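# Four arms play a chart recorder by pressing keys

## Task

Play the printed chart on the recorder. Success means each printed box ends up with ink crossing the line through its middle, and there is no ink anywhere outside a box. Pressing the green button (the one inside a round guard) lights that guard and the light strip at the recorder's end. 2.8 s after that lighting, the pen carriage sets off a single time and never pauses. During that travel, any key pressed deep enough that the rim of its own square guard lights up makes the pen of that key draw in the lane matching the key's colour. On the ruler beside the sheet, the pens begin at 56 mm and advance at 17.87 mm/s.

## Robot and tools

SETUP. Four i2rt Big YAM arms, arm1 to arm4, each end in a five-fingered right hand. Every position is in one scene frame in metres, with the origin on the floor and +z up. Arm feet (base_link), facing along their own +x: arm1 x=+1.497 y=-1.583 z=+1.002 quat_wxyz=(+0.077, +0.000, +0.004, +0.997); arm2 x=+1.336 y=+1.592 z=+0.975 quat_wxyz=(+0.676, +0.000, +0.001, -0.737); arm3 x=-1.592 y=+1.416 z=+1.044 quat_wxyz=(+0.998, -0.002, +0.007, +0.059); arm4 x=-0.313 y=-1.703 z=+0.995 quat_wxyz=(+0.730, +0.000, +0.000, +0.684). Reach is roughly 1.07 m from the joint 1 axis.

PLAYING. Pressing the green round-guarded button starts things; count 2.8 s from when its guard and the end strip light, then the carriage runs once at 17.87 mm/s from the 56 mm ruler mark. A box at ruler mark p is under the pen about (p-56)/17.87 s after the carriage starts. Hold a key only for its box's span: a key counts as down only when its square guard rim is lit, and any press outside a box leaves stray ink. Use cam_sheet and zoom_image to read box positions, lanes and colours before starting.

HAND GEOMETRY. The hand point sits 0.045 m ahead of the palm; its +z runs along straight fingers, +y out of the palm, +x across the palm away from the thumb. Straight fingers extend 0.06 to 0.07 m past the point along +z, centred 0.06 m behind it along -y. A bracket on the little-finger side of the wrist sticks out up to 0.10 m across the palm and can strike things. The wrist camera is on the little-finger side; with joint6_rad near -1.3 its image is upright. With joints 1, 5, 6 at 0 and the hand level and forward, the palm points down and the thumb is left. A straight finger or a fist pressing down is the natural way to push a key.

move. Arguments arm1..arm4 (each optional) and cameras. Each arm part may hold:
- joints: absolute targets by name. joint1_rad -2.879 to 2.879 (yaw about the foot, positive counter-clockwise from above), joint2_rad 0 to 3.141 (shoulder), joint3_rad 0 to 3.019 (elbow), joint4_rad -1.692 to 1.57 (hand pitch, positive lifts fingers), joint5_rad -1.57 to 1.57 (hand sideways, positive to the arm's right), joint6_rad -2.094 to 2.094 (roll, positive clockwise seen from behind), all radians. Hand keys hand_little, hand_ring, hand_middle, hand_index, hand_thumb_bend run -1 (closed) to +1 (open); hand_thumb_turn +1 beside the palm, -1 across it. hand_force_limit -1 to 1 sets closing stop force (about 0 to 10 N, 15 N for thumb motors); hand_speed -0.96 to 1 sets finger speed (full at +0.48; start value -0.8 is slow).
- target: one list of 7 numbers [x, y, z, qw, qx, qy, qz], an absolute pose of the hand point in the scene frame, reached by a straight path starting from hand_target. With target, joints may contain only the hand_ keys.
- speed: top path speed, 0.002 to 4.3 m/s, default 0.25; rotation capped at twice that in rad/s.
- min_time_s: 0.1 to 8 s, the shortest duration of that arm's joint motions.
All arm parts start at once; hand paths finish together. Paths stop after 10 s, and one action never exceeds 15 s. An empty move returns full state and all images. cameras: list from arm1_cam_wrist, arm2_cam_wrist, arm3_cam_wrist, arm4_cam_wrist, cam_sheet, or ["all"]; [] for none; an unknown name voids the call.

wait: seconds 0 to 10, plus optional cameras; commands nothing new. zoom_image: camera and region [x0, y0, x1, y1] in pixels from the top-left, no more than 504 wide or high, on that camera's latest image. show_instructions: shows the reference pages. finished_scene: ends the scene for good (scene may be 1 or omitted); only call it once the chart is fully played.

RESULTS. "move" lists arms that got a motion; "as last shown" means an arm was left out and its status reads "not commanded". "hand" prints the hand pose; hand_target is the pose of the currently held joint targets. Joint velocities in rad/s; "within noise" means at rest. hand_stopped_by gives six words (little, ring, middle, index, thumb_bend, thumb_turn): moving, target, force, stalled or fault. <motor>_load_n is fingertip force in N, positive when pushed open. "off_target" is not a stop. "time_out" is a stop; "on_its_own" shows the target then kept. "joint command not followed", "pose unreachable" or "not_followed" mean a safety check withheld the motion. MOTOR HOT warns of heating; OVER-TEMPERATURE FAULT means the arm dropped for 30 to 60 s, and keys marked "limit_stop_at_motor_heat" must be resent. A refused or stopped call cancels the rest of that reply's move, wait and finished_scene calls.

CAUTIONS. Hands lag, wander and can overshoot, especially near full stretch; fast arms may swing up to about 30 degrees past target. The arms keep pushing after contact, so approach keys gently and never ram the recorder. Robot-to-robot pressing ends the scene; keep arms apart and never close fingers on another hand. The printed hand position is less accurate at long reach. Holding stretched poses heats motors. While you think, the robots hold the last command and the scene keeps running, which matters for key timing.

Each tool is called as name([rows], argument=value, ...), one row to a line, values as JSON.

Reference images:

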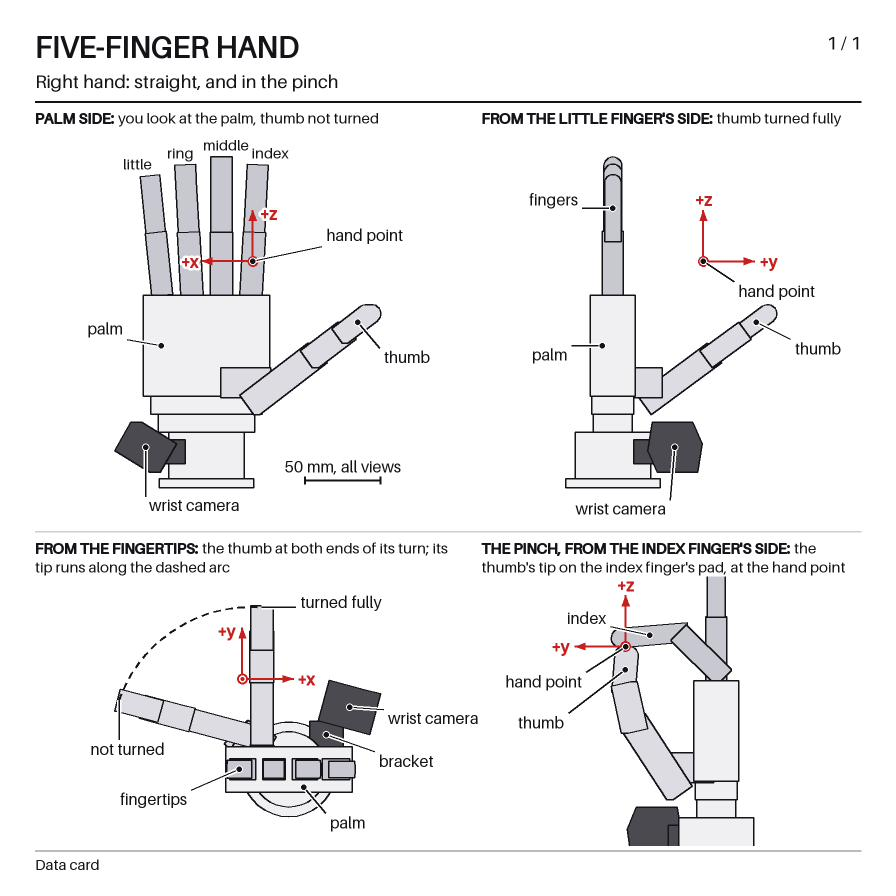

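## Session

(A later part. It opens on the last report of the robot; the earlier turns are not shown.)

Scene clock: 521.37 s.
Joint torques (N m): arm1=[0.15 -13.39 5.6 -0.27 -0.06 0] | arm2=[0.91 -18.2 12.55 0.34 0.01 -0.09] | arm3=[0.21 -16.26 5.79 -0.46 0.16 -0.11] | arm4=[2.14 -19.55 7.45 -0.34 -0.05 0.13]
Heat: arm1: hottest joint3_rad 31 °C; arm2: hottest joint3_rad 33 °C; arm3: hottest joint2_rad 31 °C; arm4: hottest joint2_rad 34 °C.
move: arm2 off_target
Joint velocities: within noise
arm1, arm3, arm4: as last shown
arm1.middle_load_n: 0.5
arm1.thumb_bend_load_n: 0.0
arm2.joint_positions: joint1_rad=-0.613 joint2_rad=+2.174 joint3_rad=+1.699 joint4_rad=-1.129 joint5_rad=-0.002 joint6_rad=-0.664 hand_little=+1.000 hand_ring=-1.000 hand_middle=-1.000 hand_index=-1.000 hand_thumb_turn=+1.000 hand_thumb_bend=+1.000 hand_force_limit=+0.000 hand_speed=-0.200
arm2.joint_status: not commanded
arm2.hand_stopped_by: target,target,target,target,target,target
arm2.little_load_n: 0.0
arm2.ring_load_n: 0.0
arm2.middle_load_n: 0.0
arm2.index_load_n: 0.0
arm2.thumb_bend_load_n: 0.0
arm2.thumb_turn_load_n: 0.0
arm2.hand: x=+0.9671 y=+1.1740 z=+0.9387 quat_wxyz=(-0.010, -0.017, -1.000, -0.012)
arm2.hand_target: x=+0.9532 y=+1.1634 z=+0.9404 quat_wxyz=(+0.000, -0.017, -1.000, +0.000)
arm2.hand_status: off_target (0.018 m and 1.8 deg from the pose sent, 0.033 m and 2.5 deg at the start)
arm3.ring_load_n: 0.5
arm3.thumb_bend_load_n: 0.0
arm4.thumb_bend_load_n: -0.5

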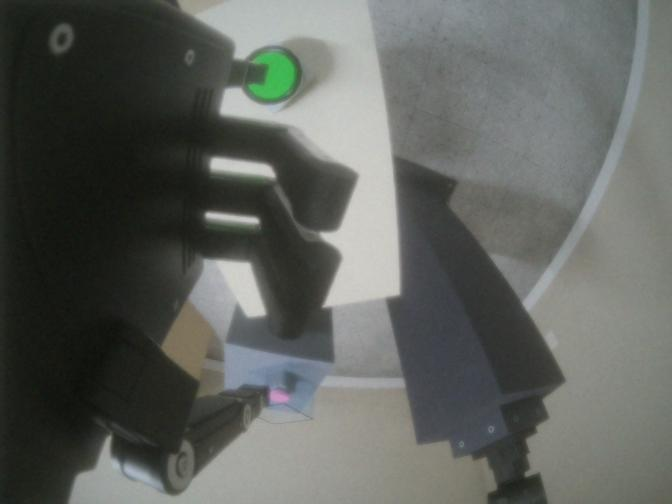

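move(arm2={"target":[0.953,1.163,1.0,0,-0.0175,-0.9998,0],"speed":0.25})

move(arm2={"target":[1.4585,1.2205,1.0,0,0.495,-0.869,0],"speed":0.4})

move(arm2={"target":[1.4585,1.2205,0.89,0,0.495,-0.869,0],"speed":0.25}, cameras=["arm2_cam_wrist"])

wait(seconds=1)

move(arm1={"target":[1.116,-1.442,0.815,0,0.446,0.895,0],"speed":0.25}, arm2={"target":[1.4585,1.2205,0.845,0,0.495,-0.869,0],"speed":0.25}, arm3={"target":[-1.258,1.216,0.835,0,0.748,-0.664,0],"speed":0.25}, arm4={"target":[-0.363,-1.226,0.823,0,0.865,0.5015,0],"speed":0.25}, cameras=["arm1_cam_wrist","arm2_cam_wrist","arm3_cam_wrist","arm4_cam_wrist"])

wait(seconds=0.5)

move(arm1={"target":[1.116,-1.442,0.87,0,0.446,0.895,0],"speed":0.25}, arm2={"target":[1.4585,1.2205,0.89,0,0.495,-0.869,0],"speed":0.25}, arm3={"target":[-1.258,1.216,0.89,0,0.748,-0.664,0],"speed":0.25}, arm4={"target":[-0.363,-1.226,0.88,0,0.865,0.5015,0],"speed":0.25}, cameras=["arm1_cam_wrist","arm2_cam_wrist","arm3_cam_wrist","arm4_cam_wrist"])

Scene clock: 565.67 s.
Joint torques (N m): arm1=[0.15 -13.33 5.6 -0.23 -0.06 -0.01] | arm2=[0.85 -19.19 12.46 -0.31 0.01 -0.09] | arm3=[0.5 -16.32 5.78 -0.64 0.16 -0.11] | arm4=[2.2 -19.6 7.46 -0.35 -0.04 0.14]
Heat: arm1: hottest joint2_rad 31 °C; arm2: hottest joint3_rad 37 °C; arm3: hottest joint2_rad 32 °C; arm4: hottest joint2_rad 35 °C.
move: arm2 off_target
Joint velocities: within noise
arm1, arm3, arm4: as last shown
arm1.middle_load_n: 0.0
arm2.joint_positions: joint1_rad=-0.613 joint2_rad=+2.122 joint3_rad=+1.765 joint4_rad=-1.233 joint5_rad=-0.002 joint6_rad=-0.664 hand_little=+1.000 hand_ring=-1.000 hand_middle=-1.000 hand_index=-1.000 hand_thumb_turn=+1.000 hand_thumb_bend=+1.000 hand_force_limit=+0.000 hand_speed=-0.200
arm2.joint_status: not commanded
arm2.hand_stopped_by: target,target,target,target,target,target
arm2.little_load_n: 0.0
arm2.ring_load_n: 0.0
arm2.middle_load_n: 0.0
arm2.index_load_n: 0.0
arm2.thumb_bend_load_n: 0.0
arm2.thumb_turn_load_n: 0.0
arm2.hand: x=+0.9626 y=+1.1684 z=+0.9926 quat_wxyz=(-0.006, -0.017, -1.000, -0.007)
arm2.hand_target: x=+0.9531 y=+1.1633 z=+1.0000 quat_wxyz=(+0.000, -0.017, -1.000, +0.000)
arm2.hand_status: off_target (0.013 m and 1.1 deg from the pose sent, 0.064 m and 1.8 deg at the start)
arm3.ring_load_n: 0.0
pictures: none

Scene clock: 567.83 s.
Joint torques (N m): arm1=[0.15 -13.33 5.57 -0.24 -0.06 -0.01] | arm2=[1.08 -10.75 10.59 0.09 0.07 0.09] | arm3=[0.09 -15.97 5.7 -0.49 0.19 -0.12] | arm4=[2.26 -19.49 7.5 -0.34 -0.03 0.13]
Heat: arm1: hottest joint2_rad 31 °C; arm2: hottest joint3_rad 37 °C; arm3: hottest joint2_rad 32 °C; arm4: hottest joint2_rad 35 °C.
move: arm2 done
Joint velocities: within noise
arm1, arm3, arm4: as last shown
arm2.joint_positions: joint1_rad=+0.444 joint2_rad=+1.677 joint3_rad=+1.102 joint4_rad=-1.006 joint5_rad=-0.003 joint6_rad=-0.696 hand_little=+1.000 hand_ring=-1.000 hand_middle=-1.000 hand_index=-1.000 hand_thumb_turn=+1.000 hand_thumb_bend=+1.000 hand_force_limit=+0.000 hand_speed=-0.200
arm2.joint_status: not commanded
arm2.hand_stopped_by: target,target,target,target,target,target
arm2.little_load_n: 0.0
arm2.ring_load_n: 0.0
arm2.middle_load_n: 0.0
arm2.index_load_n: 0.5
arm2.thumb_bend_load_n: 0.0
arm2.thumb_turn_load_n: 0.0
arm2.hand: x=+1.4554 y=+1.2295 z=+0.9992 quat_wxyz=(-0.002, +0.503, -0.864, -0.005)
arm2.hand_target: x=+1.4584 y=+1.2206 z=+1.0001 quat_wxyz=(+0.000, +0.495, -0.869, +0.000)
arm2.hand_status: done (0.010 m and 1.2 deg from the pose sent, 0.499 m and 61.3 deg at the start)
arm4.thumb_bend_load_n: 0.0
pictures: none

Scene clock: 568.97 s.
Joint torques (N m): arm1=[0.21 -13.39 5.6 -0.27 -0.05 -0.01] | arm2=[1.26 -13.74 6.95 0.42 0.07 0.1] | arm3=[0.38 -15.85 5.56 -0.43 0.17 -0.1] | arm4=[2.26 -19.66 7.5 -0.32 -0.05 0.14]
Heat: arm1: hottest joint2_rad 31 °C; arm2: hottest joint3_rad 37 °C; arm3: hottest joint2_rad 32 °C; arm4: hottest joint2_rad 35 °C.
move: arm2 done
Joint velocities: within noise
arm1, arm3, arm4: as last shown
arm2.joint_positions: joint1_rad=+0.444 joint2_rad=+1.891 joint3_rad=+1.038 joint4_rad=-0.734 joint5_rad=-0.003 joint6_rad=-0.696 hand_little=+1.000 hand_ring=-1.000 hand_middle=-1.000 hand_index=-1.000 hand_thumb_turn=+1.000 hand_thumb_bend=+1.000 hand_force_limit=+0.000 hand_speed=-0.200
arm2.joint_status: not commanded
arm2.hand_stopped_by: target,target,target,target,target,target
arm2.little_load_n: 0.0
arm2.ring_load_n: 0.0
arm2.middle_load_n: 0.0
arm2.index_load_n: 0.0
arm2.thumb_bend_load_n: 0.0
arm2.thumb_turn_load_n: 0.0
arm2.hand: x=+1.4568 y=+1.2255 z=+0.8879 quat_wxyz=(-0.002, +0.503, -0.864, -0.009)
arm2.hand_target: x=+1.4584 y=+1.2206 z=+0.8900 quat_wxyz=(+0.000, +0.495, -0.869, +0.000)
arm2.hand_status: done (0.006 m and 1.5 deg from the pose sent, 0.110 m and 1.2 deg at the start)
arm4.little_load_n: 0.5
arm4.thumb_turn_load_n: 0.5

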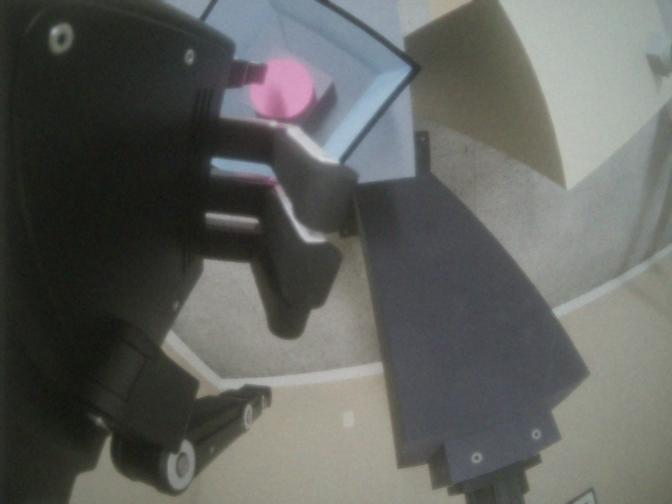

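Scene clock: 569.97 s.
Joint torques (N m): arm1=[0.26 -13.39 5.63 -0.24 -0.07 -0.01] | arm2=[1.2 -13.74 7.02 0.4 0.07 0.1] | arm3=[0.26 -16.03 5.7 -0.46 0.17 -0.13] | arm4=[2.2 -19.55 7.47 -0.31 -0.05 0.13]
Heat: arm1: hottest joint2_rad 31 °C; arm2: hottest joint3_rad 37 °C; arm3: hottest joint2_rad 32 °C; arm4: hottest joint2_rad 35 °C.
Joint velocities: within noise
arm1.joint_positions: joint1_rad=-0.124 joint2_rad=+2.020 joint3_rad=+1.046 joint4_rad=-0.613 joint5_rad=+0.010 joint6_rad=-0.918 hand_little=+1.000 hand_ring=-1.000 hand_middle=-1.000 hand_index=-1.000 hand_thumb_turn=+1.000 hand_thumb_bend=+1.000 hand_force_limit=+0.000 hand_speed=-0.200
arm1.joint_status: not commanded
arm1.hand_stopped_by: target,target,target,target,target,target
arm1.little_load_n: 0.0
arm1.ring_load_n: 0.0
arm1.middle_load_n: 0.0
arm1.index_load_n: 0.5
arm1.thumb_bend_load_n: 0.0
arm1.thumb_turn_load_n: 0.0
arm1.hand: x=+1.1242 y=-1.4450 z=+0.8606 quat_wxyz=(+0.008, +0.448, +0.894, +0.003)
arm1.hand_target: x=+1.1161 y=-1.4420 z=+0.8699 quat_wxyz=(+0.000, +0.446, +0.895, +0.000)
arm1.hand_status: not commanded
arm2.joint_positions: joint1_rad=+0.444 joint2_rad=+1.891 joint3_rad=+1.038 joint4_rad=-0.734 joint5_rad=-0.003 joint6_rad=-0.696 hand_little=+1.000 hand_ring=-1.000 hand_middle=-1.000 hand_index=-1.000 hand_thumb_turn=+1.000 hand_thumb_bend=+1.000 hand_force_limit=+0.000 hand_speed=-0.200
arm2.joint_status: not commanded
arm2.hand_stopped_by: target,target,target,target,target,target
arm2.little_load_n: 0.0
arm2.ring_load_n: 0.0
arm2.middle_load_n: 0.0
arm2.index_load_n: 0.0
arm2.thumb_bend_load_n: 0.0
arm2.thumb_turn_load_n: 0.0
arm2.hand: x=+1.4568 y=+1.2255 z=+0.8879 quat_wxyz=(-0.002, +0.503, -0.864, -0.009)
arm2.hand_target: x=+1.4584 y=+1.2206 z=+0.8900 quat_wxyz=(+0.000, +0.495, -0.869, +0.000)
arm2.hand_status: done (0.006 m and 1.5 deg from the pose sent, 0.110 m and 1.2 deg at the start)
arm3.joint_positions: joint1_rad=-0.629 joint2_rad=+2.034 joint3_rad=+1.005 joint4_rad=-0.551 joint5_rad=-0.014 joint6_rad=-0.626 hand_little=+1.000 hand_ring=-1.000 hand_middle=-1.000 hand_index=-1.000 hand_thumb_turn=+1.000 hand_thumb_bend=+1.000 hand_force_limit=+0.000 hand_speed=-0.200
arm3.joint_status: not commanded
arm3.hand_stopped_by: target,target,target,target,target,target
arm3.little_load_n: 0.0
arm3.ring_load_n: 0.0
arm3.middle_load_n: 0.0
arm3.index_load_n: 0.0
arm3.thumb_bend_load_n: 0.0
arm3.thumb_turn_load_n: 0.0
arm3.hand: x=-1.2674 y=+1.2226 z=+0.8838 quat_wxyz=(+0.001, +0.746, -0.666, -0.010)
arm3.hand_target: x=-1.2582 y=+1.2162 z=+0.8900 quat_wxyz=(+0.000, +0.748, -0.664, +0.000)
arm3.hand_status: not commanded
arm4.joint_positions: joint1_rad=+0.214 joint2_rad=+2.116 joint3_rad=+1.291 joint4_rad=-0.776 joint5_rad=+0.003 joint6_rad=-0.900 hand_little=+1.000 hand_ring=-1.000 hand_middle=-1.000 hand_index=-1.000 hand_thumb_turn=+1.000 hand_thumb_bend=+1.000 hand_force_limit=+0.000 hand_speed=-0.200
arm4.joint_status: not commanded
arm4.hand_stopped_by: target,target,target,target,target,target
arm4.little_load_n: 0.0
arm4.ring_load_n: 0.0
arm4.middle_load_n: 0.0
arm4.index_load_n: 0.0
arm4.thumb_bend_load_n: 0.0
arm4.thumb_turn_load_n: 0.0
arm4.hand: x=-0.3534 y=-1.2377 z=+0.8668 quat_wxyz=(+0.014, +0.866, +0.500, -0.005)
arm4.hand_target: x=-0.3629 y=-1.2264 z=+0.8799 quat_wxyz=(+0.000, +0.865, +0.501, +0.000)
arm4.hand_status: not commanded
wait: 1.00 s; at rest by 0.27 s
pictures: none

Scene clock: 571.00 s.
Joint torques (N m): arm1=[-0.03 -10.58 4.56 0.39 -0.02 0] | arm2=[1.08 -12.98 5.61 0.25 0.08 0.1] | arm3=[0.15 -11.22 5.29 0.84 0.08 -0.08] | arm4=[1.85 -16.79 6.22 -0.21 0.14 0.13]
Heat: arm1: hottest joint2_rad 31 °C; arm2: hottest joint3_rad 37 °C; arm3: hottest joint2_rad 32 °C; arm4: hottest joint2_rad 35 °C.
move: arm1 off_target; arm2 done; arm3 off_target; arm4 off_target
Joint velocities: within noise
arm1.joint_positions: joint1_rad=-0.123 joint2_rad=+2.105 joint3_rad=+1.063 joint4_rad=-0.507 joint5_rad=+0.009 joint6_rad=-0.920 hand_little=+1.000 hand_ring=-1.000 hand_middle=-1.000 hand_index=-1.000 hand_thumb_turn=+1.000 hand_thumb_bend=+1.000 hand_force_limit=+0.000 hand_speed=-0.200
arm1.joint_status: not commanded
arm1.hand_stopped_by: target,target,target,target,target,target
arm1.little_load_n: 0.0
arm1.ring_load_n: 0.0
arm1.middle_load_n: 0.0
arm1.index_load_n: 0.0
arm1.thumb_bend_load_n: -0.5
arm1.thumb_turn_load_n: 0.0
arm1.hand: x=+1.1107 y=-1.4423 z=+0.8243 quat_wxyz=(-0.010, +0.447, +0.894, -0.001)
arm1.hand_target: x=+1.1161 y=-1.4422 z=+0.8152 quat_wxyz=(+0.000, +0.446, +0.895, +0.000)
arm1.hand_status: off_target (0.011 m and 1.2 deg from the pose sent, 0.046 m and 1.1 deg at the start)
arm2.joint_positions: joint1_rad=+0.444 joint2_rad=+1.973 joint3_rad=+1.038 joint4_rad=-0.621 joint5_rad=-0.003 joint6_rad=-0.696 hand_little=+1.000 hand_ring=-1.000 hand_middle=-1.000 hand_index=-1.000 hand_thumb_turn=+1.000 hand_thumb_bend=+1.000 hand_force_limit=+0.000 hand_speed=-0.200
arm2.joint_status: not commanded
arm2.hand_stopped_by: target,target,target,target,target,target
arm2.little_load_n: 0.0
arm2.ring_load_n: 0.0
arm2.middle_load_n: 0.0
arm2.index_load_n: 0.0
arm2.thumb_bend_load_n: 0.0
arm2.thumb_turn_load_n: 0.0
arm2.hand: x=+1.4606 y=+1.2150 z=+0.8501 quat_wxyz=(+0.000, +0.503, -0.864, +0.007)
arm2.hand_target: x=+1.4585 y=+1.2205 z=+0.8451 quat_wxyz=(+0.000, +0.495, -0.869, +0.000)
arm2.hand_status: done (0.008 m and 1.3 deg from the pose sent, 0.043 m and 1.5 deg at the start)
arm3.joint_positions: joint1_rad=-0.628 joint2_rad=+2.105 joint3_rad=+1.021 joint4_rad=-0.460 joint5_rad=-0.011 joint6_rad=-0.626 hand_little=+1.000 hand_ring=-1.000 hand_middle=-1.000 hand_index=-1.000 hand_thumb_turn=+1.000 hand_thumb_bend=+1.000 hand_force_limit=+0.000 hand_speed=-0.200
arm3.joint_status: not commanded
arm3.hand_stopped_by: target,target,target,target,target,target
arm3.little_load_n: -2.0
arm3.ring_load_n: 0.0
arm3.middle_load_n: 0.0
arm3.index_load_n: 0.0
arm3.thumb_bend_load_n: 0.0
arm3.thumb_turn_load_n: 0.0
arm3.hand: x=-1.2565 y=+1.2163 z=+0.8541 quat_wxyz=(-0.002, +0.747, -0.665, +0.008)
arm3.hand_target: x=-1.2587 y=+1.2165 z=+0.8358 quat_wxyz=(+0.000, +0.748, -0.664, +0.000)
arm3.hand_status: off_target (0.019 m and 1.0 deg from the pose sent, 0.050 m and 1.2 deg at the start)
arm4.joint_positions: joint1_rad=+0.218 joint2_rad=+2.182 joint3_rad=+1.305 joint4_rad=-0.669 joint5_rad=-0.002 joint6_rad=-0.900 hand_little=+1.000 hand_ring=-1.000 hand_middle=-1.000 hand_index=-1.000 hand_thumb_turn=+1.000 hand_thumb_bend=+1.000 hand_force_limit=+0.000 hand_speed=-0.200
arm4.joint_status: not commanded
arm4.hand_stopped_by: target,target,target,target,target,target
arm4.little_load_n: 0.5
arm4.ring_load_n: 0.0
arm4.middle_load_n: 0.0
arm4.index_load_n: 0.0
arm4.thumb_bend_load_n: 0.0
arm4.thumb_turn_load_n: 0.0
arm4.hand: x=-0.3592 y=-1.2196 z=+0.8331 quat_wxyz=(-0.013, +0.865, +0.502, +0.003)
arm4.hand_target: x=-0.3629 y=-1.2261 z=+0.8232 quat_wxyz=(+0.000, +0.865, +0.502, +0.000)
arm4.hand_status: off_target (0.013 m and 1.5 deg from the pose sent, 0.046 m and 1.7 deg at the start)

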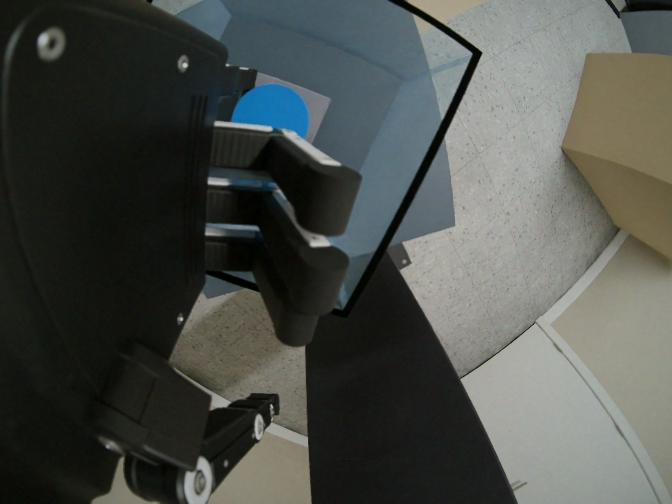

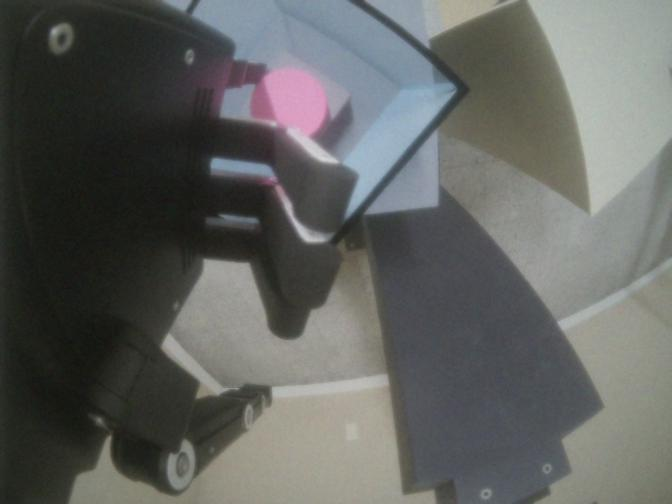

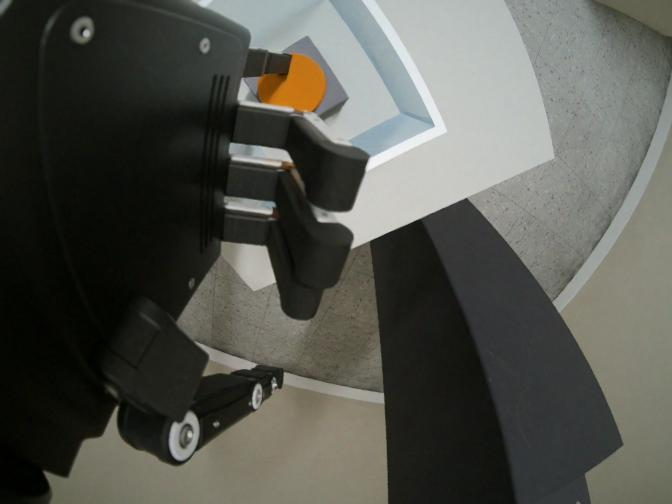

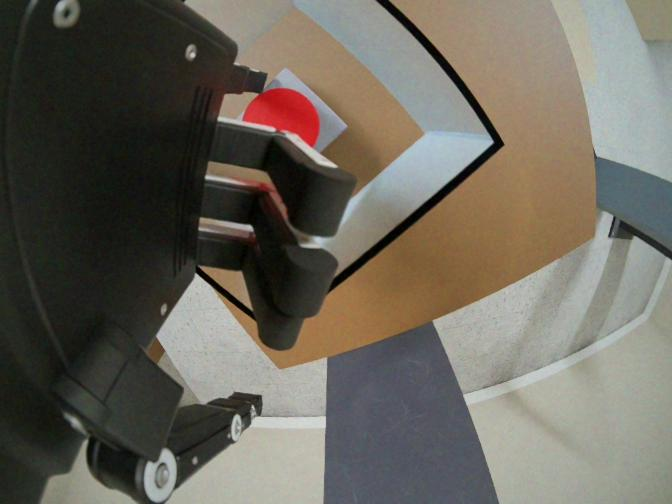

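Scene clock: 571.50 s.
Joint torques (N m): arm1=[-0.03 -10.52 4.59 0.39 -0.02 0] | arm2=[1.2 -12.98 5.61 0.25 0.07 0.11] | arm3=[0.21 -11.22 5.24 0.81 0.04 -0.07] | arm4=[1.73 -16.5 6.22 -0.18 0.14 0.12]
Heat: arm1: hottest joint2_rad 31 °C; arm2: hottest joint3_rad 37 °C; arm3: hottest joint2_rad 32 °C; arm4: hottest joint2_rad 35 °C.
Joint velocities: within noise
arm1.joint_positions: joint1_rad=-0.123 joint2_rad=+2.105 joint3_rad=+1.063 joint4_rad=-0.507 joint5_rad=+0.009 joint6_rad=-0.920 hand_little=+1.000 hand_ring=-1.000 hand_middle=-1.000 hand_index=-1.000 hand_thumb_turn=+1.000 hand_thumb_bend=+1.000 hand_force_limit=+0.000 hand_speed=-0.200
arm1.joint_status: not commanded
arm1.hand_stopped_by: target,target,target,target,target,target
arm1.little_load_n: 0.0
arm1.ring_load_n: 0.0
arm1.middle_load_n: 0.0
arm1.index_load_n: 0.0
arm1.thumb_bend_load_n: -0.5
arm1.thumb_turn_load_n: 0.0
arm1.hand: x=+1.1107 y=-1.4423 z=+0.8243 quat_wxyz=(-0.010, +0.447, +0.894, -0.001)
arm1.hand_target: x=+1.1161 y=-1.4422 z=+0.8152 quat_wxyz=(+0.000, +0.446, +0.895, +0.000)
arm1.hand_status: off_target (0.011 m and 1.2 deg from the pose sent, 0.046 m and 1.1 deg at the start)
arm2.joint_positions: joint1_rad=+0.444 joint2_rad=+1.973 joint3_rad=+1.038 joint4_rad=-0.621 joint5_rad=-0.003 joint6_rad=-0.696 hand_little=+1.000 hand_ring=-1.000 hand_middle=-1.000 hand_index=-1.000 hand_thumb_turn=+1.000 hand_thumb_bend=+1.000 hand_force_limit=+0.000 hand_speed=-0.200
arm2.joint_status: not commanded
arm2.hand_stopped_by: target,target,target,target,target,target
arm2.little_load_n: 0.0
arm2.ring_load_n: 0.0
arm2.middle_load_n: 0.0
arm2.index_load_n: 0.0
arm2.thumb_bend_load_n: -0.5
arm2.thumb_turn_load_n: 0.0
arm2.hand: x=+1.4606 y=+1.2150 z=+0.8501 quat_wxyz=(+0.000, +0.503, -0.864, +0.007)
arm2.hand_target: x=+1.4585 y=+1.2205 z=+0.8451 quat_wxyz=(+0.000, +0.495, -0.869, +0.000)
arm2.hand_status: done (0.008 m and 1.3 deg from the pose sent, 0.043 m and 1.5 deg at the start)
arm3.joint_positions: joint1_rad=-0.628 joint2_rad=+2.105 joint3_rad=+1.021 joint4_rad=-0.460 joint5_rad=-0.011 joint6_rad=-0.626 hand_little=+1.000 hand_ring=-1.000 hand_middle=-1.000 hand_index=-1.000 hand_thumb_turn=+1.000 hand_thumb_bend=+1.000 hand_force_limit=+0.000 hand_speed=-0.200
arm3.joint_status: not commanded
arm3.hand_stopped_by: target,target,target,target,target,target
arm3.little_load_n: -2.0
arm3.ring_load_n: 0.0
arm3.middle_load_n: 0.0
arm3.index_load_n: 0.0
arm3.thumb_bend_load_n: 0.0
arm3.thumb_turn_load_n: 0.0
arm3.hand: x=-1.2565 y=+1.2163 z=+0.8541 quat_wxyz=(-0.002, +0.747, -0.665, +0.008)
arm3.hand_target: x=-1.2587 y=+1.2165 z=+0.8358 quat_wxyz=(+0.000, +0.748, -0.664, +0.000)
arm3.hand_status: off_target (0.019 m and 1.0 deg from the pose sent, 0.050 m and 1.2 deg at the start)
arm4.joint_positions: joint1_rad=+0.218 joint2_rad=+2.182 joint3_rad=+1.305 joint4_rad=-0.669 joint5_rad=-0.002 joint6_rad=-0.900 hand_little=+1.000 hand_ring=-1.000 hand_middle=-1.000 hand_index=-1.000 hand_thumb_turn=+1.000 hand_thumb_bend=+1.000 hand_force_limit=+0.000 hand_speed=-0.200
arm4.joint_status: not commanded
arm4.hand_stopped_by: target,target,target,target,target,target
arm4.little_load_n: 0.0
arm4.ring_load_n: 0.0
arm4.middle_load_n: 0.0
arm4.index_load_n: 0.0
arm4.thumb_bend_load_n: 0.0
arm4.thumb_turn_load_n: 0.0
arm4.hand: x=-0.3592 y=-1.2196 z=+0.8331 quat_wxyz=(-0.013, +0.865, +0.502, +0.003)
arm4.hand_target: x=-0.3629 y=-1.2261 z=+0.8232 quat_wxyz=(+0.000, +0.865, +0.502, +0.000)
arm4.hand_status: off_target (0.013 m and 1.5 deg from the pose sent, 0.046 m and 1.7 deg at the start)
wait: 0.50 s; at rest by 0.27 s
pictures: none

Scene clock: 572.57 s.
Joint torques (N m): arm1=[0.15 -12.92 4.81 -0.18 0.04 0.01] | arm2=[1.14 -12.98 7.17 -0.23 0.08 0.1] | arm3=[0.03 -16.26 4.67 -0.4 0 -0.1] | arm4=[1.73 -18.55 6.48 -0.24 0.15 0.13]
Heat: arm1: hottest joint2_rad 31 °C; arm2: hottest joint3_rad 36 °C; arm3: hottest joint2_rad 32 °C; arm4: hottest joint2_rad 35 °C.
move: arm1 done; arm2 done; arm3 done; arm4 done
Joint velocities: within noise
arm1.joint_positions: joint1_rad=-0.123 joint2_rad=+2.013 joint3_rad=+1.058 joint4_rad=-0.613 joint5_rad=+0.008 joint6_rad=-0.920 hand_little=+1.000 hand_ring=-1.000 hand_middle=-1.000 hand_index=-1.000 hand_thumb_turn=+1.000 hand_thumb_bend=+1.000 hand_force_limit=+0.000 hand_speed=-0.200
arm1.joint_status: not commanded
arm1.hand_stopped_by: target,target,target,target,target,target
arm1.little_load_n: 0.0
arm1.ring_load_n: 0.0
arm1.middle_load_n: 0.0
arm1.index_load_n: 0.0
arm1.thumb_bend_load_n: -0.5
arm1.thumb_turn_load_n: 0.0
arm1.hand: x=+1.1157 y=-1.4437 z=+0.8649 quat_wxyz=(+0.000, +0.447, +0.895, +0.000)
arm1.hand_target: x=+1.1161 y=-1.4421 z=+0.8699 quat_wxyz=(+0.000, +0.446, +0.895, +0.000)
arm1.hand_status: done (0.005 m and 0.1 deg from the pose sent, 0.046 m and 1.2 deg at the start)
arm2.joint_positions: joint1_rad=+0.444 joint2_rad=+1.882 joint3_rad=+1.038 joint4_rad=-0.715 joint5_rad=-0.003 joint6_rad=-0.696 hand_little=+1.000 hand_ring=-1.000 hand_middle=-1.000 hand_index=-1.000 hand_thumb_turn=+1.000 hand_thumb_bend=+1.000 hand_force_limit=+0.000 hand_speed=-0.200
arm2.joint_status: not commanded
arm2.hand_stopped_by: target,target,target,target,target,target
arm2.little_load_n: 0.0
arm2.ring_load_n: 0.5
arm2.middle_load_n: 0.0
arm2.index_load_n: 0.0
arm2.thumb_bend_load_n: 0.0
arm2.thumb_turn_load_n: 0.0
arm2.hand: x=+1.4592 y=+1.2190 z=+0.8900 quat_wxyz=(+0.000, +0.503, -0.864, +0.005)
arm2.hand_target: x=+1.4585 y=+1.2204 z=+0.8901 quat_wxyz=(+0.000, +0.495, -0.869, +0.000)
arm2.hand_status: done (0.002 m and 1.2 deg from the pose sent, 0.040 m and 1.3 deg at the start)
arm3.joint_positions: joint1_rad=-0.628 joint2_rad=+2.034 joint3_rad=+1.021 joint4_rad=-0.551 joint5_rad=-0.009 joint6_rad=-0.626 hand_little=+1.000 hand_ring=-1.000 hand_middle=-1.000 hand_index=-1.000 hand_thumb_turn=+1.000 hand_thumb_bend=+1.000 hand_force_limit=+0.000 hand_speed=-0.200
arm3.joint_status: not commanded
arm3.hand_stopped_by: target,target,target,target,target,target
arm3.little_load_n: 0.0
arm3.ring_load_n: 0.0
arm3.middle_load_n: 0.0
arm3.index_load_n: 0.0
arm3.thumb_bend_load_n: 0.0
arm3.thumb_turn_load_n: 0.0
arm3.hand: x=-1.2591 y=+1.2177 z=+0.8860 quat_wxyz=(+0.001, +0.747, -0.665, -0.002)
arm3.hand_target: x=-1.2580 y=+1.2160 z=+0.8900 quat_wxyz=(+0.000, +0.748, -0.664, +0.000)
arm3.hand_status: done (0.004 m and 0.3 deg from the pose sent, 0.036 m and 1.0 deg at the start)
arm4.joint_positions: joint1_rad=+0.220 joint2_rad=+2.106 joint3_rad=+1.305 joint4_rad=-0.777 joint5_rad=-0.002 joint6_rad=-0.900 hand_little=+1.000 hand_ring=-1.000 hand_middle=-1.000 hand_index=-1.000 hand_thumb_turn=+1.000 hand_thumb_bend=+1.000 hand_force_limit=+0.000 hand_speed=-0.200
arm4.joint_status: not commanded
arm4.hand_stopped_by: target,target,target,target,target,target
arm4.little_load_n: 0.0
arm4.ring_load_n: 0.0
arm4.middle_load_n: 0.0
arm4.index_load_n: 0.0
arm4.thumb_bend_load_n: 0.0
arm4.thumb_turn_load_n: 0.0
arm4.hand: x=-0.3587 y=-1.2285 z=+0.8740 quat_wxyz=(+0.003, +0.864, +0.503, -0.003)
arm4.hand_target: x=-0.3630 y=-1.2261 z=+0.8799 quat_wxyz=(+0.000, +0.865, +0.501, +0.000)
arm4.hand_status: done (0.008 m and 0.5 deg from the pose sent, 0.047 m and 1.5 deg at the start)

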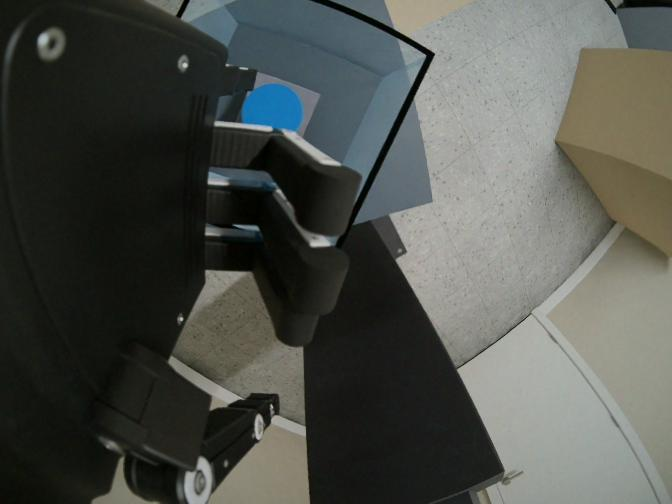

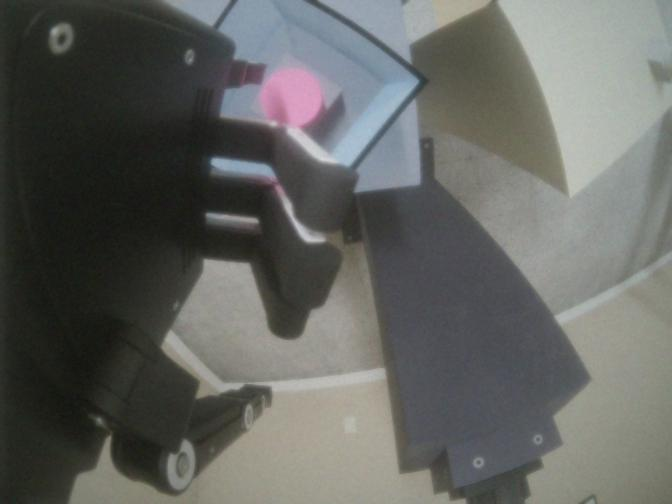

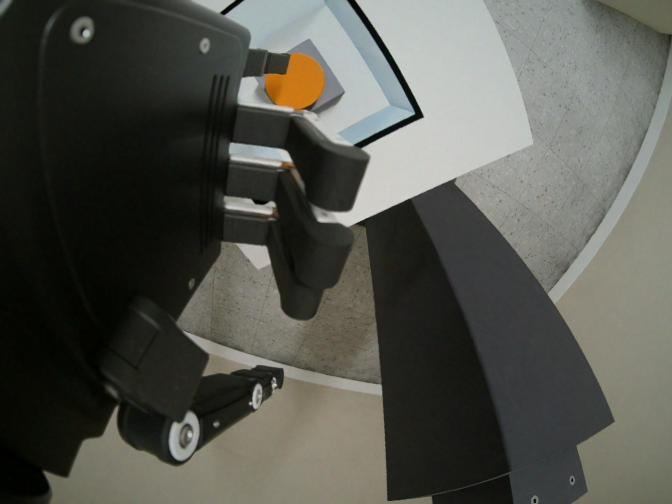

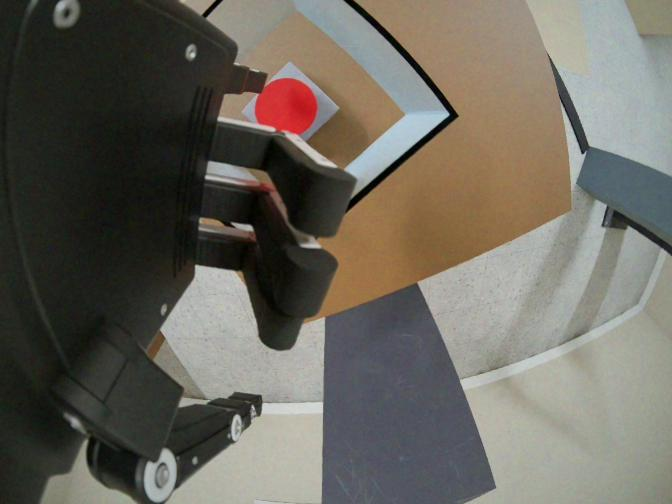

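move(arm1={"target":[1.131,-1.449,0.90,0,0.446,0.895,0],"speed":0.25}, arm2={"target":[1.4585,1.2337,0.92,0,0.495,-0.869,0],"speed":0.25}, arm3={"target":[-1.261,1.226,0.92,0,0.748,-0.664,0],"speed":0.25}, arm4={"target":[-0.357,-1.243,0.91,0,0.865,0.5015,0],"speed":0.25})

move(arm1={"target":[1.131,-1.449,0.815,0,0.446,0.895,0],"speed":0.25}, arm2={"target":[1.4585,1.2337,0.845,0,0.495,-0.869,0],"speed":0.25}, arm3={"target":[-1.261,1.226,0.835,0,0.748,-0.664,0],"speed":0.25}, arm4={"target":[-0.357,-1.243,0.823,0,0.865,0.5015,0],"speed":0.25}, cameras=["arm1_cam_wrist","arm2_cam_wrist","arm3_cam_wrist","arm4_cam_wrist"])

Scene clock: 593.00 s.
Joint torques (N m): arm1=[0.67 -12.16 5.18 -0.21 0.05 0.08] | arm2=[1.9 -12.34 6.95 -0.21 0.08 0.11] | arm3=[1.08 -15.62 4.23 -0.4 0.02 0.04] | arm4=[1.26 -18.2 6.61 -0.16 0.15 0.08]
Heat: arm1: hottest joint2_rad 30 °C; arm2: hottest joint3_rad 35 °C; arm3: hottest joint2_rad 32 °C; arm4: hottest joint2_rad 34 °C.
move: arm1 done; arm2 done; arm3 done; arm4 done
Joint velocities: within noise
arm1.joint_positions: joint1_rad=-0.123 joint2_rad=+1.921 joint3_rad=+1.010 joint4_rad=-0.660 joint5_rad=+0.008 joint6_rad=-0.920 hand_little=+1.000 hand_ring=-1.000 hand_middle=-1.000 hand_index=-1.000 hand_thumb_turn=+1.000 hand_thumb_bend=+1.000 hand_force_limit=+0.000 hand_speed=-0.200
arm1.joint_status: not commanded
arm1.hand_stopped_by: target,target,target,target,target,target
arm1.little_load_n: 0.0
arm1.ring_load_n: 0.0
arm1.middle_load_n: 0.0
arm1.index_load_n: 0.0
arm1.thumb_bend_load_n: 0.0
arm1.thumb_turn_load_n: 0.0
arm1.hand: x=+1.1318 y=-1.4480 z=+0.8945 quat_wxyz=(+0.001, +0.447, +0.895, +0.000)
arm1.hand_target: x=+1.1311 y=-1.4490 z=+0.8999 quat_wxyz=(+0.000, +0.446, +0.895, +0.000)
arm1.hand_status: done (0.006 m and 0.1 deg from the pose sent, 0.039 m and 0.1 deg at the start)
arm2.joint_positions: joint1_rad=+0.444 joint2_rad=+1.799 joint3_rad=+1.023 joint4_rad=-0.776 joint5_rad=-0.003 joint6_rad=-0.686 hand_little=+1.000 hand_ring=-1.000 hand_middle=-1.000 hand_index=-1.000 hand_thumb_turn=+1.000 hand_thumb_bend=+1.000 hand_force_limit=+0.000 hand_speed=-0.200
arm2.joint_status: not commanded
arm2.hand_stopped_by: target,target,target,target,target,target
arm2.little_load_n: 0.0
arm2.ring_load_n: 0.0
arm2.middle_load_n: 0.0
arm2.index_load_n: 0.0
arm2.thumb_bend_load_n: 0.0
arm2.thumb_turn_load_n: 0.0
arm2.hand: x=+1.4572 y=+1.2268 z=+0.9213 quat_wxyz=(+0.000, +0.499, -0.867, +0.008)
arm2.hand_target: x=+1.4584 y=+1.2336 z=+0.9200 quat_wxyz=(+0.000, +0.495, -0.869, +0.000)
arm2.hand_status: done (0.007 m and 1.1 deg from the pose sent, 0.033 m and 1.1 deg at the start)
arm3.joint_positions: joint1_rad=-0.623 joint2_rad=+1.949 joint3_rad=+1.009 joint4_rad=-0.609 joint5_rad=-0.009 joint6_rad=-0.626 hand_little=+1.000 hand_ring=-1.000 hand_middle=-1.000 hand_index=-1.000 hand_thumb_turn=+1.000 hand_thumb_bend=+1.000 hand_force_limit=+0.000 hand_speed=-0.200
arm3.joint_status: not commanded
arm3.hand_stopped_by: target,target,target,target,target,target
arm3.little_load_n: 0.0
arm3.ring_load_n: 0.0
arm3.middle_load_n: 0.0
arm3.index_load_n: 0.0
arm3.thumb_bend_load_n: 0.0
arm3.thumb_turn_load_n: 0.0
arm3.hand: x=-1.2573 y=+1.2193 z=+0.9190 quat_wxyz=(+0.000, +0.749, -0.663, +0.006)
arm3.hand_target: x=-1.2611 y=+1.2259 z=+0.9199 quat_wxyz=(+0.000, +0.748, -0.664, +0.000)
arm3.hand_status: done (0.008 m and 0.7 deg from the pose sent, 0.035 m and 0.3 deg at the start)
arm4.joint_positions: joint1_rad=+0.220 joint2_rad=+2.018 joint3_rad=+1.252 joint4_rad=-0.811 joint5_rad=-0.002 joint6_rad=-0.900 hand_little=+1.000 hand_ring=-1.000 hand_middle=-1.000 hand_index=-1.000 hand_thumb_turn=+1.000 hand_thumb_bend=+1.000 hand_force_limit=+0.000 hand_speed=-0.200
arm4.joint_status: not commanded
arm4.hand_stopped_by: target,target,target,target,target,target
arm4.little_load_n: 0.0
arm4.ring_load_n: 0.0
arm4.middle_load_n: 0.5
arm4.index_load_n: 0.0
arm4.thumb_bend_load_n: 0.0
arm4.thumb_turn_load_n: 0.0
arm4.hand: x=-0.3562 y=-1.2448 z=+0.9044 quat_wxyz=(+0.002, +0.864, +0.503, -0.003)
arm4.hand_target: x=-0.3570 y=-1.2429 z=+0.9099 quat_wxyz=(+0.000, +0.865, +0.501, +0.000)
arm4.hand_status: done (0.006 m and 0.4 deg from the pose sent, 0.039 m and 0.5 deg at the start)
pictures: none

Scene clock: 593.97 s.
Joint torques (N m): arm1=[0.15 -8.18 4.22 1.11 -0.09 0.07] | arm2=[1.61 -10.23 5.63 0.85 -0.01 0.07] | arm3=[0.79 -11.75 4.23 0.57 -0.12 0.02] | arm4=[1.26 -14.15 5.42 0.43 0.13 0.08]
Heat: arm1: hottest joint2_rad 30 °C; arm2: hottest joint3_rad 35 °C; arm3: hottest joint2_rad 32 °C; arm4: hottest joint2_rad 34 °C.
move: arm1 off_target; arm2 off_target; arm3 off_target; arm4 off_target
Joint velocities: within noise
arm1.joint_positions: joint1_rad=-0.119 joint2_rad=+2.056 joint3_rad=+1.014 joint4_rad=-0.494 joint5_rad=+0.011 joint6_rad=-0.920 hand_little=+1.000 hand_ring=-1.000 hand_middle=-1.000 hand_index=-1.000 hand_thumb_turn=+1.000 hand_thumb_bend=+1.000 hand_force_limit=+0.000 hand_speed=-0.200
arm1.joint_status: not commanded
arm1.hand_stopped_by: target,target,target,target,target,target
arm1.little_load_n: -1.5
arm1.ring_load_n: 0.0
arm1.middle_load_n: 0.0
arm1.index_load_n: 0.0
arm1.thumb_bend_load_n: 0.0
arm1.thumb_turn_load_n: 0.0
arm1.hand: x=+1.1212 y=-1.4464 z=+0.8354 quat_wxyz=(-0.016, +0.445, +0.895, -0.001)
arm1.hand_target: x=+1.1316 y=-1.4493 z=+0.8162 quat_wxyz=(+0.000, +0.446, +0.895, +0.000)
arm1.hand_status: off_target (0.023 m and 1.9 deg from the pose sent, 0.080 m and 0.2 deg at the start)
arm2.joint_positions: joint1_rad=+0.448 joint2_rad=+1.927 joint3_rad=+0.998 joint4_rad=-0.617 joint5_rad=-0.001 joint6_rad=-0.682 hand_little=+1.000 hand_ring=-1.000 hand_middle=-1.000 hand_index=-1.000 hand_thumb_turn=+1.000 hand_thumb_bend=+1.000 hand_force_limit=+0.000 hand_speed=-0.200
arm2.joint_status: not commanded
arm2.hand_stopped_by: target,target,target,target,target,target
arm2.little_load_n: -1.0
arm2.ring_load_n: 0.0
arm2.middle_load_n: 0.0
arm2.index_load_n: 0.0
arm2.thumb_bend_load_n: 0.0
arm2.thumb_turn_load_n: 0.0
arm2.hand: x=+1.4589 y=+1.2255 z=+0.8603 quat_wxyz=(+0.002, +0.499, -0.867, +0.011)
arm2.hand_target: x=+1.4583 y=+1.2340 z=+0.8457 quat_wxyz=(+0.000, +0.495, -0.869, +0.000)
arm2.hand_status: off_target (0.017 m and 1.4 deg from the pose sent, 0.077 m and 1.1 deg at the start)
arm3.joint_positions: joint1_rad=-0.617 joint2_rad=+2.099 joint3_rad=+1.011 joint4_rad=-0.441 joint5_rad=-0.005 joint6_rad=-0.622 hand_little=+1.000 hand_ring=-1.000 hand_middle=-1.000 hand_index=-1.000 hand_thumb_turn=+1.000 hand_thumb_bend=+1.000 hand_force_limit=+0.000 hand_speed=-0.200
arm3.joint_status: not commanded
arm3.hand_stopped_by: target,target,target,target,target,target
arm3.little_load_n: -2.0
arm3.ring_load_n: 0.0
arm3.middle_load_n: 0.0
arm3.index_load_n: 0.0
arm3.thumb_bend_load_n: 0.0
arm3.thumb_turn_load_n: 0.0
arm3.hand: x=-1.2543 y=+1.2189 z=+0.8539 quat_wxyz=(-0.001, +0.749, -0.662, +0.016)
arm3.hand_target: x=-1.2615 y=+1.2262 z=+0.8360 quat_wxyz=(+0.000, +0.748, -0.664, +0.000)
arm3.hand_status: off_target (0.021 m and 1.8 deg from the pose sent, 0.084 m and 0.7 deg at the start)
arm4.joint_positions: joint1_rad=+0.221 joint2_rad=+2.127 joint3_rad=+1.250 joint4_rad=-0.653 joint5_rad=-0.001 joint6_rad=-0.900 hand_little=+1.000 hand_ring=-1.000 hand_middle=-1.000 hand_index=-1.000 hand_thumb_turn=+1.000 hand_thumb_bend=+1.000 hand_force_limit=+0.000 hand_speed=-0.200
arm4.joint_status: not commanded
arm4.hand_stopped_by: target,target,target,target,target,target
arm4.little_load_n: 0.0
arm4.ring_load_n: 0.0
arm4.middle_load_n: 0.0
arm4.index_load_n: 0.0
arm4.thumb_bend_load_n: 0.0
arm4.thumb_turn_load_n: 0.0
arm4.hand: x=-0.3588 y=-1.2309 z=+0.8466 quat_wxyz=(-0.020, +0.864, +0.503, +0.006)
arm4.hand_target: x=-0.3569 y=-1.2439 z=+0.8241 quat_wxyz=(+0.000, +0.865, +0.502, +0.000)
arm4.hand_status: off_target (0.027 m and 2.4 deg from the pose sent, 0.081 m and 0.4 deg at the start)

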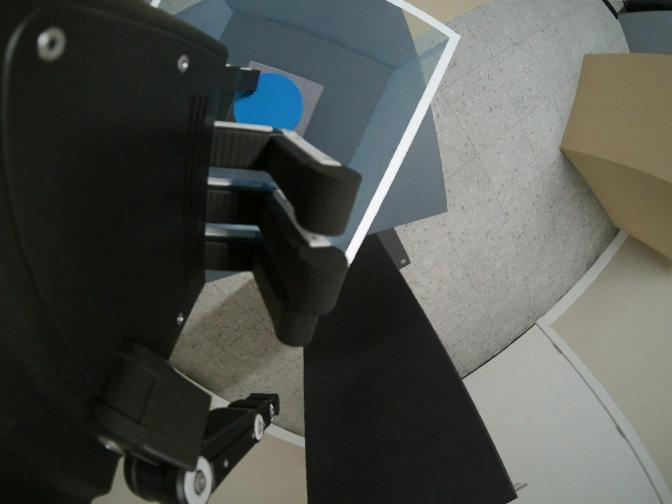

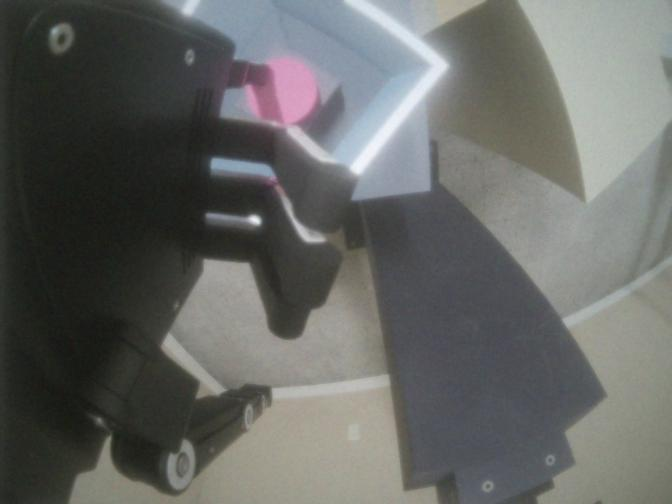

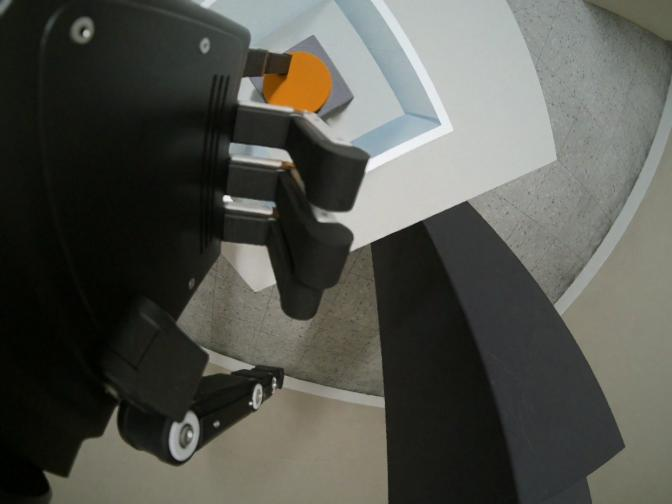

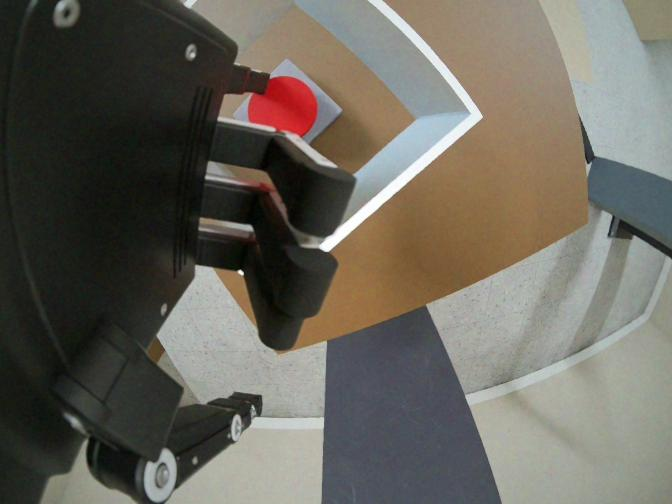

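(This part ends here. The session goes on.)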